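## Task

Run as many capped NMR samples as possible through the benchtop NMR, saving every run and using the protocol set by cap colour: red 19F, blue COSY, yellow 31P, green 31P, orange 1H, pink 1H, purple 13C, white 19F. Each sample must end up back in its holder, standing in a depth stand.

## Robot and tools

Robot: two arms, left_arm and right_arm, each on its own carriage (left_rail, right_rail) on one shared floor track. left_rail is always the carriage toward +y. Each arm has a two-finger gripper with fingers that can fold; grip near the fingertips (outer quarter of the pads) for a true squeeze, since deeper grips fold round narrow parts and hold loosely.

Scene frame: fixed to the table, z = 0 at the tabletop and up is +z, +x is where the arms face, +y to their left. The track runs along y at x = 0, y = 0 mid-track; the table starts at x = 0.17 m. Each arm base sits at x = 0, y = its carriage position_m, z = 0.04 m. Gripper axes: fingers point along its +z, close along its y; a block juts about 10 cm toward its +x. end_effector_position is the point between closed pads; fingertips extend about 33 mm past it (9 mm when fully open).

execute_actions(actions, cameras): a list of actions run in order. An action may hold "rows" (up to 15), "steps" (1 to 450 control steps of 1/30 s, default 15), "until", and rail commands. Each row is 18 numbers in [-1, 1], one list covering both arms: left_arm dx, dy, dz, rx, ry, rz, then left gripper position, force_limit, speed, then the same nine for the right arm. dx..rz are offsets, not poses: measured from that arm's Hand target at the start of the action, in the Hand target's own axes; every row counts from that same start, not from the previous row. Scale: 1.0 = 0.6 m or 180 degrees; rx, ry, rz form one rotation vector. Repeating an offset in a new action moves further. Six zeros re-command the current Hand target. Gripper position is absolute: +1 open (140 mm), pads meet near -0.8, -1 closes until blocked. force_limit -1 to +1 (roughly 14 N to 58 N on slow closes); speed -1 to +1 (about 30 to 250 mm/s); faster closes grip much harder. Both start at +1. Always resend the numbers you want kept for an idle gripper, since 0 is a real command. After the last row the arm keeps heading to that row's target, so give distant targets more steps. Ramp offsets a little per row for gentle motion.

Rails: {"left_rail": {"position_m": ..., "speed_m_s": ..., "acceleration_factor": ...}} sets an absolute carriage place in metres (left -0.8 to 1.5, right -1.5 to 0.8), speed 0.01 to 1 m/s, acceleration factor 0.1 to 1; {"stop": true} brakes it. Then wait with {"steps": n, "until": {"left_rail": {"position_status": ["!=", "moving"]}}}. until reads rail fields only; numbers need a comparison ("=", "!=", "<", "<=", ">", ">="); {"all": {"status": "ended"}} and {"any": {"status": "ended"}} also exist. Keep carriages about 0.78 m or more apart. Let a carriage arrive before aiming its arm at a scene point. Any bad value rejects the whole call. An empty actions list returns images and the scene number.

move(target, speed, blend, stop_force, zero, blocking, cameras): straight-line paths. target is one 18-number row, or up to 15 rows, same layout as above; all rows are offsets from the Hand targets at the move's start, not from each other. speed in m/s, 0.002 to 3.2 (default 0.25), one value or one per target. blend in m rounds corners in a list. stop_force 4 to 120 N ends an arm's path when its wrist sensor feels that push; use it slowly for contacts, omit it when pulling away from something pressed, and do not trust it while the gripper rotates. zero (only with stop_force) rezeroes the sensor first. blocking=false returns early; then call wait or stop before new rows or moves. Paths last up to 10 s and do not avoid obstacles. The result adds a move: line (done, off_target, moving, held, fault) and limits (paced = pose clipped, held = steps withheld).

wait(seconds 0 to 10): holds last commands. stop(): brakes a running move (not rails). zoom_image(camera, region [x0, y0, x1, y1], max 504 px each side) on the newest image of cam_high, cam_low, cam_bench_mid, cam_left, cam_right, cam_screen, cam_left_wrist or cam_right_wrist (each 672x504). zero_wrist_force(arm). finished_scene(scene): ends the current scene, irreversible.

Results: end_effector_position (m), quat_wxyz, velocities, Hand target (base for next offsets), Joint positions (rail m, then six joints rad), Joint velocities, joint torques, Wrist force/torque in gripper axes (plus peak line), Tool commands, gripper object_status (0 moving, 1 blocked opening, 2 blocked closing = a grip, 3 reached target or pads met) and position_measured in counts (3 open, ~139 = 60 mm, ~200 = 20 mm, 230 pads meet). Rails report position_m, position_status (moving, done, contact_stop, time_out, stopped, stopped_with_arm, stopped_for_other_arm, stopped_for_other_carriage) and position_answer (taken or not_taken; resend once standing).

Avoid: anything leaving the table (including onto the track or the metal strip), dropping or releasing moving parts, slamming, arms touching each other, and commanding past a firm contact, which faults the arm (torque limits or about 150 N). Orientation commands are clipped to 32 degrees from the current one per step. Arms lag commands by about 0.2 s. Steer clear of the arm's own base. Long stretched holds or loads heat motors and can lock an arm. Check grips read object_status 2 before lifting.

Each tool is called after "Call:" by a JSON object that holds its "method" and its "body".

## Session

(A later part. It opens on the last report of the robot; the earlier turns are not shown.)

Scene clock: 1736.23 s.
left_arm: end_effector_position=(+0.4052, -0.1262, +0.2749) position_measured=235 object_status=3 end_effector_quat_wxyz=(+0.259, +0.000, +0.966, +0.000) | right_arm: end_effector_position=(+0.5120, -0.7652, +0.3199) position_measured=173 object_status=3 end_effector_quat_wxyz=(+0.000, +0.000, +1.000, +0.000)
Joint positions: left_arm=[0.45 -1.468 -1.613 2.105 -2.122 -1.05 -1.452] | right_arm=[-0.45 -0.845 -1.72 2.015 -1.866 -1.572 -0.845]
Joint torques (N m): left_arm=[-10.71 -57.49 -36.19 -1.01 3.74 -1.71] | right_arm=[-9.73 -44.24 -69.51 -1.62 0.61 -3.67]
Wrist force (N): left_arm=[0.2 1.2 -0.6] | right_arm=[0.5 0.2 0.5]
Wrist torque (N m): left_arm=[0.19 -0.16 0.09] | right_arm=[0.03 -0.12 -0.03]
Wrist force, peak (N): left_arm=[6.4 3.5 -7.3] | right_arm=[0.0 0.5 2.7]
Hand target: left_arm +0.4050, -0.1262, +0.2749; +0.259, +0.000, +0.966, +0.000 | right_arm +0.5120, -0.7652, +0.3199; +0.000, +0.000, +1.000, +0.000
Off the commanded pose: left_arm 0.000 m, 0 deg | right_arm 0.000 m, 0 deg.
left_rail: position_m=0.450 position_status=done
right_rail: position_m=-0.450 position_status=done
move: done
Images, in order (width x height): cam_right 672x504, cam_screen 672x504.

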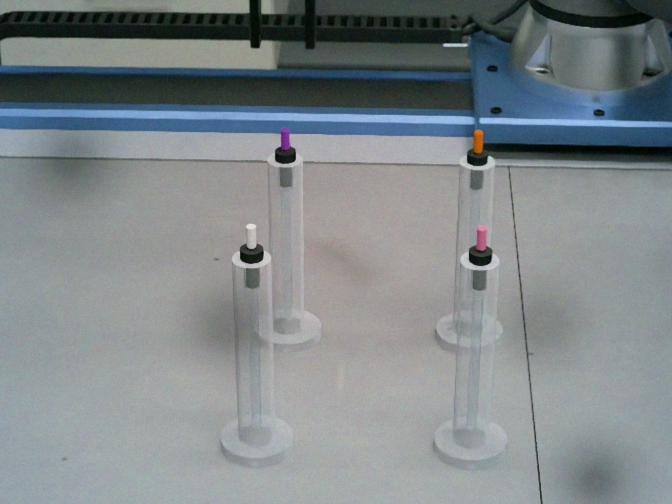

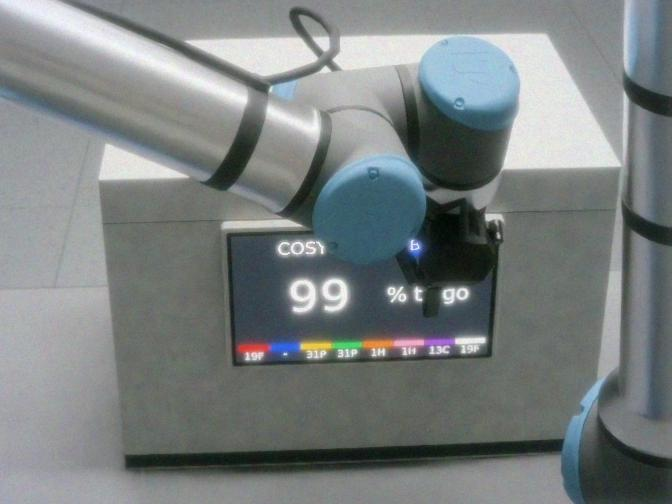

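Call:
{"method": "wait", "body": {"seconds": 10, "cameras": []}}

Call:
{"method": "wait", "body": {"seconds": 10, "cameras": []}}

Call:
{"method": "wait", "body": {"seconds": 10, "cameras": ["cam_screen"]}}

Scene clock: 1760.20 s.
left_arm: end_effector_position=(+0.4050, -0.1262, +0.2749) position_measured=235 object_status=3 end_effector_quat_wxyz=(+0.259, +0.000, +0.966, +0.000) | right_arm: end_effector_position=(+0.5120, -0.7652, +0.3199) position_measured=173 object_status=3 end_effector_quat_wxyz=(+0.000, +0.000, +1.000, +0.000)
Joint positions: left_arm=[0.45 -1.468 -1.613 2.105 -2.122 -1.05 -1.452] | right_arm=[-0.45 -0.845 -1.72 2.015 -1.866 -1.572 -0.845]
Joint torques (N m): left_arm=[-9.5 -56.56 -36.3 -1.6 3.93 -1.76] | right_arm=[-11.39 -42.93 -69.72 -1.95 -2.64 -3.25]
Wrist force (N): left_arm=[0.5 1.1 -0.8] | right_arm=[0.2 0.3 0.3]
Wrist torque (N m): left_arm=[0.18 -0.23 0.10] | right_arm=[0.07 -0.07 -0.04]
Wrist force, peak (N): left_arm=[0.6 1.6 -1.1] | right_arm=[0.8 1.0 0.1]
Hand target: left_arm +0.4050, -0.1262, +0.2749; +0.259, +0.000, +0.966, +0.000 | right_arm +0.5120, -0.7652, +0.3199; +0.000, +0.000, +1.000, +0.000
Tool commands: left_gripper/position=-1.0 left_gripper/force_limit=-1.0 left_gripper/speed=+0.5 right_gripper/position=-0.35 right_gripper/force_limit=-0.5 right_gripper/speed=+1.0
Off the commanded pose: left_arm 0.000 m, 0 deg | right_arm 0.000 m, 0 deg.
left_rail: position_m=0.450 position_status=done
right_rail: position_m=-0.450 position_status=done
wait: 10.00 s; at rest from the start
No camera images: "cameras" was empty.

Scene clock: 1770.20 s.
left_arm: end_effector_position=(+0.4050, -0.1262, +0.2749) position_measured=235 object_status=3 end_effector_quat_wxyz=(+0.259, +0.000, +0.966, +0.000) | right_arm: end_effector_position=(+0.5120, -0.7652, +0.3199) position_measured=173 object_status=3 end_effector_quat_wxyz=(+0.000, +0.000, +1.000, +0.000)
Joint positions: left_arm=[0.45 -1.468 -1.613 2.105 -2.122 -1.05 -1.452] | right_arm=[-0.45 -0.845 -1.72 2.015 -1.866 -1.572 -0.845]
Joint torques (N m): left_arm=[-6.95 -58.75 -35.31 -1.61 3.55 -1.12] | right_arm=[-10.47 -44.38 -68.42 -2.42 -2.92 -3.35]
Wrist force (N): left_arm=[0.6 0.9 -0.5] | right_arm=[0.2 0.3 0.2]
Wrist torque (N m): left_arm=[0.12 -0.26 0.09] | right_arm=[0.06 -0.06 -0.03]
Wrist force, peak (N): left_arm=[0.3 1.9 -0.7] | right_arm=[0.3 1.2 0.5]
Hand target: left_arm +0.4050, -0.1262, +0.2749; +0.259, +0.000, +0.966, +0.000 | right_arm +0.5120, -0.7652, +0.3199; +0.000, +0.000, +1.000, +0.000
Tool commands: left_gripper/position=-1.0 left_gripper/force_limit=-1.0 left_gripper/speed=+0.5 right_gripper/position=-0.35 right_gripper/force_limit=-0.5 right_gripper/speed=+1.0
Off the commanded pose: left_arm 0.000 m, 0 deg | right_arm 0.000 m, 0 deg.
left_rail: position_m=0.450 position_status=done
right_rail: position_m=-0.450 position_status=done
wait: 10.00 s
No camera images: "cameras" was empty.

Scene clock: 1780.20 s.
left_arm: end_effector_position=(+0.4050, -0.1262, +0.2749) position_measured=235 object_status=3 end_effector_quat_wxyz=(+0.259, +0.000, +0.966, +0.000) | right_arm: end_effector_position=(+0.5120, -0.7652, +0.3199) position_measured=173 object_status=3 end_effector_quat_wxyz=(+0.000, +0.000, +1.000, +0.000)
Joint positions: left_arm=[0.45 -1.468 -1.613 2.105 -2.122 -1.05 -1.452] | right_arm=[-0.45 -0.845 -1.72 2.015 -1.866 -1.572 -0.845]
Joint torques (N m): left_arm=[-8.29 -57.1 -36.5 -1.86 3.86 -1.16] | right_arm=[-9.8 -42.16 -68.55 -2.14 -3.24 -3.27]
Wrist force (N): left_arm=[0.6 1.1 -0.8] | right_arm=[0.7 0.6 0.1]
Wrist torque (N m): left_arm=[0.18 -0.26 0.10] | right_arm=[0.13 -0.16 -0.03]
Wrist force, peak (N): left_arm=[0.7 1.6 -0.9] | right_arm=[0.6 0.9 1.0]
Hand target: left_arm +0.4050, -0.1262, +0.2749; +0.259, +0.000, +0.966, +0.000 | right_arm +0.5120, -0.7652, +0.3199; +0.000, +0.000, +1.000, +0.000
Tool commands: left_gripper/position=-1.0 left_gripper/force_limit=-1.0 left_gripper/speed=+0.5 right_gripper/position=-0.35 right_gripper/force_limit=-0.5 right_gripper/speed=+1.0
Off the commanded pose: left_arm 0.000 m, 0 deg | right_arm 0.000 m, 0 deg.
left_rail: position_m=0.450 position_status=done
right_rail: position_m=-0.450 position_status=done
wait: 10.00 s
Images, in order (width x height): cam_screen 672x504.

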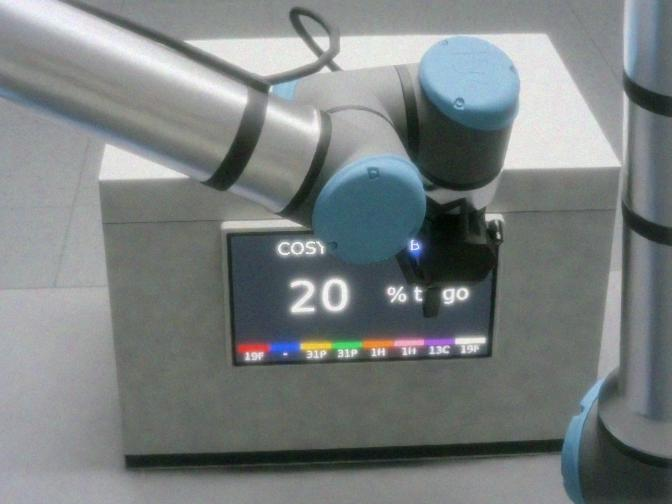

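Call:
{"method": "wait", "body": {"seconds": 9, "cameras": ["cam_screen"]}}

Scene clock: 1793.27 s.
left_arm: end_effector_position=(+0.4050, -0.1262, +0.2749) position_measured=235 object_status=3 end_effector_quat_wxyz=(+0.259, +0.000, +0.966, +0.000) | right_arm: end_effector_position=(+0.5120, -0.7652, +0.3199) position_measured=173 object_status=3 end_effector_quat_wxyz=(+0.000, +0.000, +1.000, +0.000)
Joint positions: left_arm=[0.45 -1.468 -1.613 2.105 -2.122 -1.05 -1.452] | right_arm=[-0.45 -0.845 -1.72 2.015 -1.866 -1.572 -0.845]
Joint torques (N m): left_arm=[-9.12 -57.66 -36.31 -1.91 3.91 -0.71] | right_arm=[-7.73 -43.01 -68.63 -2.69 -2.92 -3.01]
Wrist force (N): left_arm=[0.5 0.9 -0.7] | right_arm=[0.6 -0.1 0.3]
Wrist torque (N m): left_arm=[0.13 -0.24 0.10] | right_arm=[-0.03 -0.17 -0.03]
Wrist force, peak (N): left_arm=[0.6 1.8 -1.2] | right_arm=[0.9 0.4 0.8]
Hand target: left_arm +0.4050, -0.1262, +0.2749; +0.259, +0.000, +0.966, +0.000 | right_arm +0.5120, -0.7652, +0.3199; +0.000, +0.000, +1.000, +0.000
Tool commands: left_gripper/position=-1.0 left_gripper/force_limit=-1.0 left_gripper/speed=+0.5 right_gripper/position=-0.35 right_gripper/force_limit=-0.5 right_gripper/speed=+1.0
Off the commanded pose: left_arm 0.000 m, 0 deg | right_arm 0.000 m, 0 deg.
left_rail: position_m=0.450 position_status=done
right_rail: position_m=-0.450 position_status=done
wait: 9.00 s; at rest from the start
Images, in order (width x height): cam_screen 672x504.

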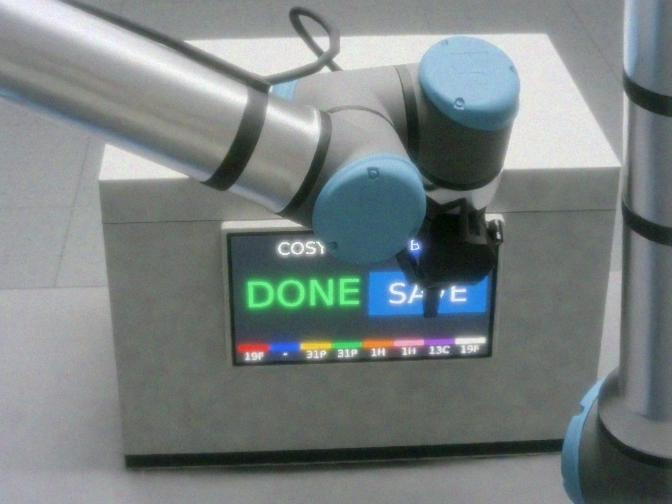

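Call:
{"method": "move", "body": {"target": [[-0.01487,0,0.00858,0,0,0,-1,-1,0.5,0,0,0,0,0,0,-0.35,-0.5,1],[0.00728,0.017,-0.11005,0,0,0,-1,-1,0.5,0,0,0,0,0,0,-0.35,-0.5,1],[-0.14882,0.0587,-0.34708,0,0.0833,0,-1,-1,0.5,0,0,0,0,0,0,-0.35,-0.5,1],[-0.57397,0.1232,-0.10182,0,0.1686,0,-0.4,-0.5,1,0,0,0,0,0,0,-0.35,-0.5,1]], "speed": [0.04,0.4,0.65,0.65], "blend": [0,0.03,0.07,0], "cameras": ["cam_screen","cam_left_wrist"]}}

Scene clock: 1805.10 s.
left_arm: end_effector_position=(+0.6727, -0.0524, +0.5001) position_measured=179 object_status=0 end_effector_quat_wxyz=(-0.003, +0.000, +1.000, +0.000) | right_arm: end_effector_position=(+0.5120, -0.7652, +0.3199) position_measured=173 object_status=3 end_effector_quat_wxyz=(+0.000, +0.000, +1.000, +0.000)
Joint positions: left_arm=[0.45 -0.849 -1.354 1.315 -1.528 -1.575 -0.849] | right_arm=[-0.45 -0.845 -1.72 2.015 -1.866 -1.572 -0.845]
Joint torques (N m): left_arm=[18.81 -62.05 -65.96 -1.26 -2.29 1.78] | right_arm=[-9.1 -43.16 -68.37 -2.74 -2.91 -2.8]
Wrist force (N): left_arm=[0.6 0.9 -1.8] | right_arm=[0.9 -0.1 0.4]
Wrist torque (N m): left_arm=[0.15 -0.15 -0.03] | right_arm=[-0.04 -0.22 -0.03]
Wrist force, peak (N): left_arm=[10.7 5.3 -10.5] | right_arm=[0.9 0.6 0.6]
Hand target: left_arm +0.6727, -0.0524, +0.5001; -0.003, +0.000, +1.000, +0.000 | right_arm +0.5120, -0.7652, +0.3199; +0.000, +0.000, +1.000, +0.000
Off the commanded pose: left_arm 0.000 m, 0 deg | right_arm 0.000 m, 0 deg.
left_rail: position_m=0.450 position_status=done
right_rail: position_m=-0.450 position_status=done
move: done
Images, in order (width x height): cam_screen 672x504, cam_left_wrist 672x504.

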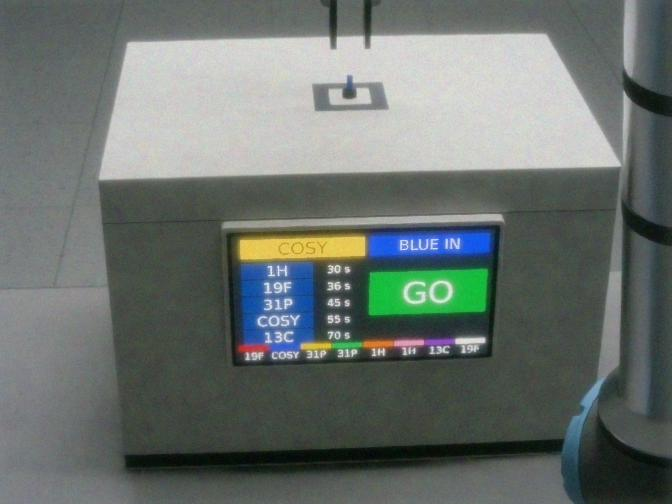

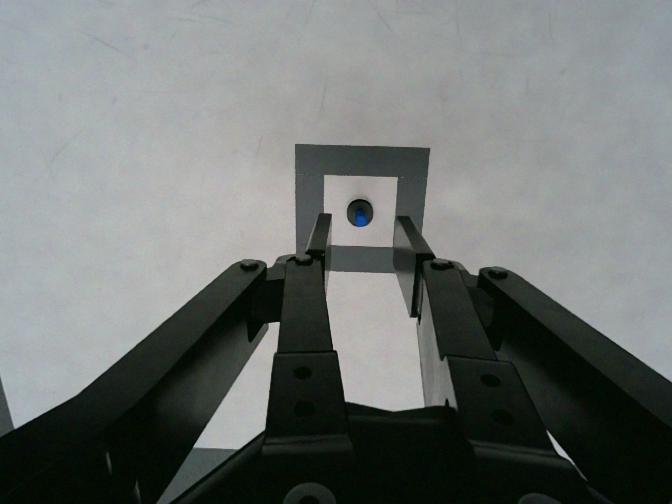

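Call:
{"method": "move", "body": {"target": [[-0.0006,0,0.1038,0,0,0,-0.4,-0.5,1,0,0,0,0,0,0,-0.35,-0.5,1],[-0.0006,0,0.1038,0,0,0,-1,-0.5,-1,0,0,0,0,0,0,-0.35,-0.5,1],[0.0013,0,-0.2248,0,0,0,-1,-0.5,-1,0,0,0,0,0,0,-0.35,-0.5,1],[0.1058,0.5373,-0.2159,0,-0.0019,0,-1,-0.5,-1,0,0,0,0,0,0,-0.35,-0.5,1],[-0.0196,1.0,0.1001,0,-0.0019,0,-1,-0.5,-1,0,0,0,0,0,0,-0.35,-0.5,1]], "speed": [0.3,0.3,0.45,0.65,0.65], "blend": [0,0,0.05,0.09,0], "cameras": ["cam_left_wrist"]}}

Scene clock: 1825.93 s.
left_arm: end_effector_position=(+0.6839, +0.5475, +0.4402) position_measured=204 object_status=2 end_effector_quat_wxyz=(+0.000, +0.000, +1.000, +0.000) | right_arm: end_effector_position=(+0.5120, -0.7652, +0.3199) position_measured=173 object_status=3 end_effector_quat_wxyz=(+0.000, +0.000, +1.000, +0.000)
Joint positions: left_arm=[0.45 -0.113 -1.604 1.696 -1.662 -1.57 -0.113] | right_arm=[-0.45 -0.845 -1.72 2.015 -1.866 -1.572 -0.845]
Joint torques (N m): left_arm=[18.54 -40.02 -66.27 -8.65 -1.8 2.02] | right_arm=[-6.11 -44.41 -68.14 -2.85 -2.88 -2.95]
Wrist force (N): left_arm=[0.9 1.7 -2.2] | right_arm=[0.7 0.3 0.2]
Wrist torque (N m): left_arm=[0.36 -0.24 -0.03] | right_arm=[0.05 -0.16 -0.04]
Wrist force, peak (N): left_arm=[0.7 1.6 -6.3] | right_arm=[1.2 0.4 0.4]
Hand target: left_arm +0.6841, +0.5477, +0.4402; +0.000, +0.000, +1.000, +0.000 | right_arm +0.5120, -0.7652, +0.3199; +0.000, +0.000, +1.000, +0.000
Off the commanded pose: left_arm 0.000 m, 0 deg | right_arm 0.000 m, 0 deg.
left_rail: position_m=0.450 position_status=done
right_rail: position_m=-0.450 position_status=done
move: done
Images, in order (width x height): cam_left_wrist 672x504.

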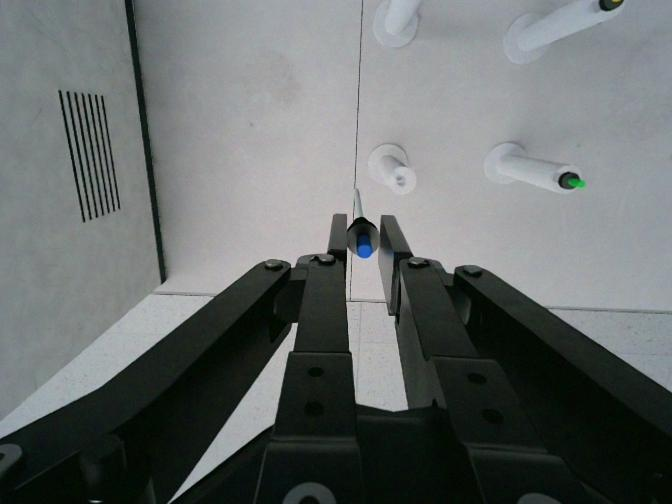

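Call:
{"method": "move", "body": {"target": [[0,0.0838,0.0337,0,0,0,-1,-0.5,-1,0,0,0,0,0,0,-0.35,-0.5,1],[0,0.0838,0.2337,0,0,0,-1,-0.5,-1,0,0,0,0,0,0,-0.35,-0.5,1],[0,0.0838,0.342,0,0,0,-1,-0.5,-1,0,0,0,0,0,0,-0.35,-0.5,1],[0,0.0838,0.3765,0,0,0,-1,-0.5,-1,0,0,0,0,0,0,-0.35,-0.5,1]], "speed": [0.2,0.18,0.12,0.045], "stop_force": 6, "cameras": ["cam_left_wrist","cam_left"]}}

Scene clock: 1845.63 s.
left_arm: end_effector_position=(+0.6840, +0.5980, +0.2173) position_measured=204 object_status=2 end_effector_quat_wxyz=(+0.000, +0.000, +1.000, +0.000) | right_arm: end_effector_position=(+0.5120, -0.7652, +0.3199) position_measured=173 object_status=3 end_effector_quat_wxyz=(+0.000, +0.000, +1.000, +0.000)
Joint positions: left_arm=[0.45 -0.039 -1.48 1.978 -2.069 -1.57 -0.039] | right_arm=[-0.45 -0.845 -1.72 2.015 -1.866 -1.572 -0.845]
Joint torques (N m): left_arm=[8.81 -68.58 -59.6 -1.31 1.77 1.67] | right_arm=[-9.11 -44.24 -69.13 -2.69 -2.82 -2.97]
Wrist force (N): left_arm=[0.7 1.7 -1.7] | right_arm=[0.3 0.3 0.1]
Wrist torque (N m): left_arm=[0.31 -0.21 0.01] | right_arm=[0.06 -0.08 -0.03]
Wrist force, peak (N): left_arm=[2.6 2.0 -15.6] | right_arm=[0.9 0.9 0.4]
Hand target: left_arm +0.6840, +0.5980, +0.2173; +0.000, +0.000, +1.000, +0.000 (not the last commanded pose) | right_arm +0.5120, -0.7652, +0.3199; +0.000, +0.000, +1.000, +0.000
Off the commanded pose: left_arm 0.003 m, 0 deg | right_arm 0.000 m, 0 deg.
left_rail: position_m=0.450 position_status=done
right_rail: position_m=-0.450 position_status=done
move: contact (left_arm); path passed 3 of 4 targets
Images, in order (width x height): cam_left 672x504, cam_left_wrist 672x504.

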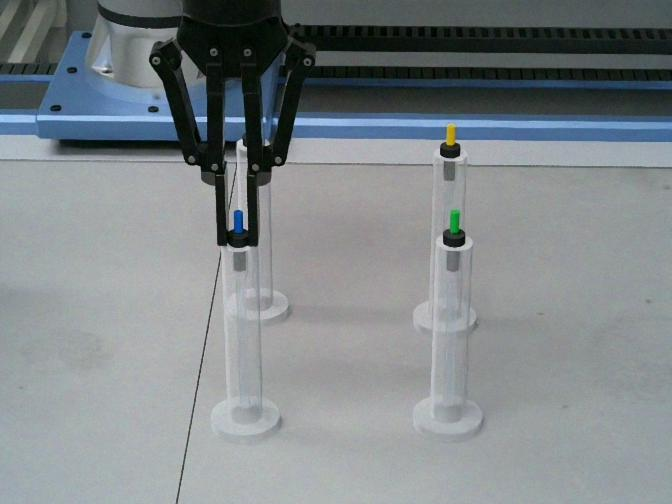

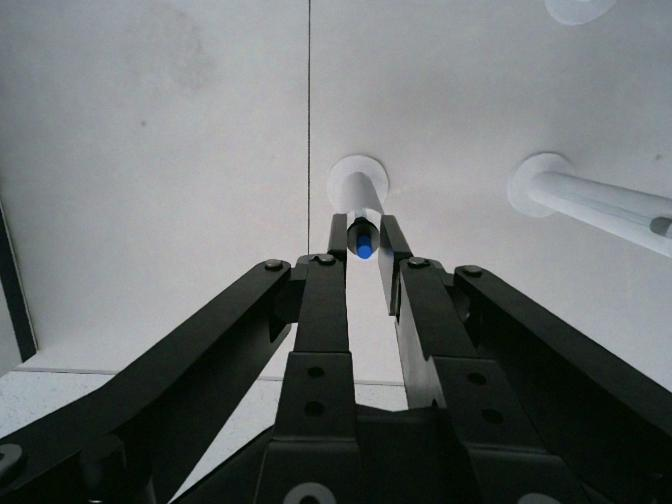

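Call:
{"method": "move", "body": {"target": [[0,0,0,0,0,0,-0.35,-0.5,1,0,0,0,0,0,0,-0.35,-0.5,1],[0,0,-0.1717,0,0,0,-0.35,-0.5,1,0,0,0,0,0,0,-0.35,-0.5,1]], "speed": [0.2,0.25], "cameras": ["cam_left","cam_right","cam_screen","cam_high"]}}

Scene clock: 1853.70 s.
left_arm: end_effector_position=(+0.6840, +0.5980, +0.3202) position_measured=173 object_status=3 end_effector_quat_wxyz=(+0.000, +0.000, +1.000, +0.000) | right_arm: end_effector_position=(+0.5120, -0.7652, +0.3199) position_measured=173 object_status=3 end_effector_quat_wxyz=(+0.000, +0.000, +1.000, +0.000)
Joint positions: left_arm=[0.45 -0.039 -1.55 1.856 -1.878 -1.57 -0.039] | right_arm=[-0.45 -0.845 -1.72 2.015 -1.866 -1.572 -0.845]
Joint torques (N m): left_arm=[-7.12 -67.06 -62.43 -1.43 -1.11 -1.83] | right_arm=[-6.45 -44.44 -68.11 -2.75 -2.79 -2.91]
Wrist force (N): left_arm=[0.3 1.7 -1.8] | right_arm=[0.4 0.5 0.3]
Wrist torque (N m): left_arm=[0.36 -0.09 0.00] | right_arm=[0.12 -0.10 -0.03]
Wrist force, peak (N): left_arm=[0.4 1.4 -4.0] | right_arm=[0.8 0.6 0.7]
Hand target: left_arm +0.6840, +0.5980, +0.3203; +0.000, +0.000, +1.000, +0.000 | right_arm +0.5120, -0.7652, +0.3199; +0.000, +0.000, +1.000, +0.000
Off the commanded pose: left_arm 0.000 m, 0 deg | right_arm 0.000 m, 0 deg.
left_rail: position_m=0.450 position_status=done
right_rail: position_m=-0.450 position_status=done
move: done
Images, in order (width x height): cam_high 672x504, cam_left 672x504, cam_right 672x504, cam_screen 672x504.

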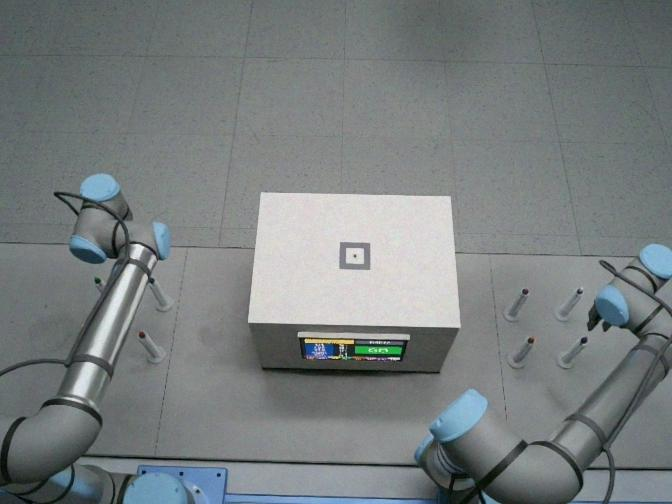

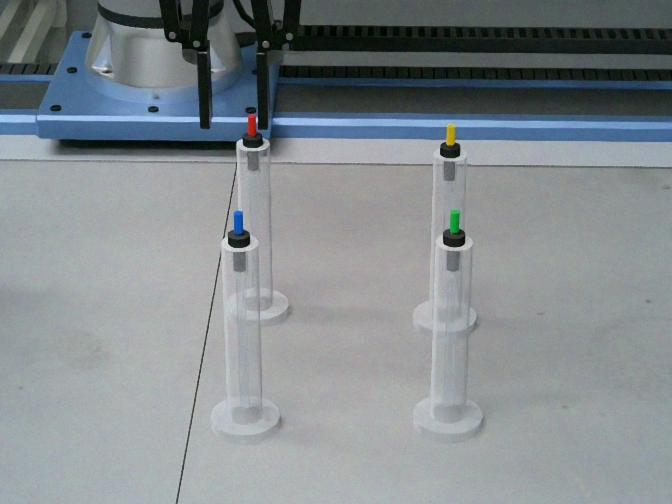

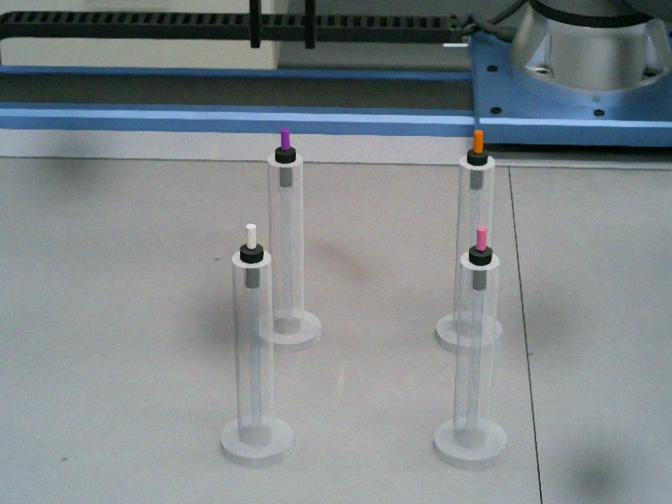

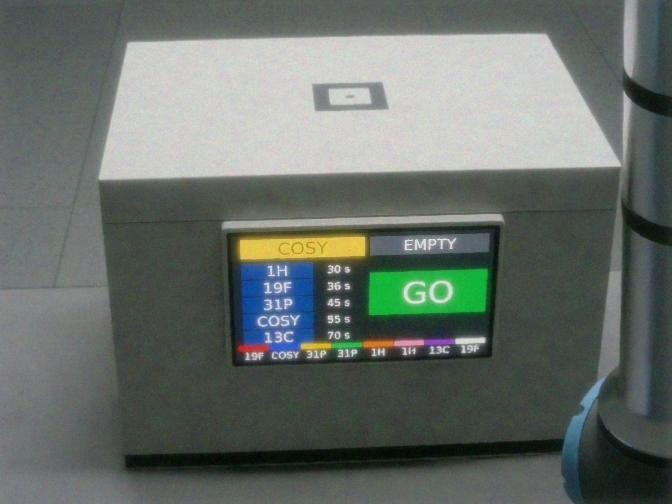

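Call:
{"method": "finished_scene", "body": {"scene": 2}}

The scene is finished: the task was done.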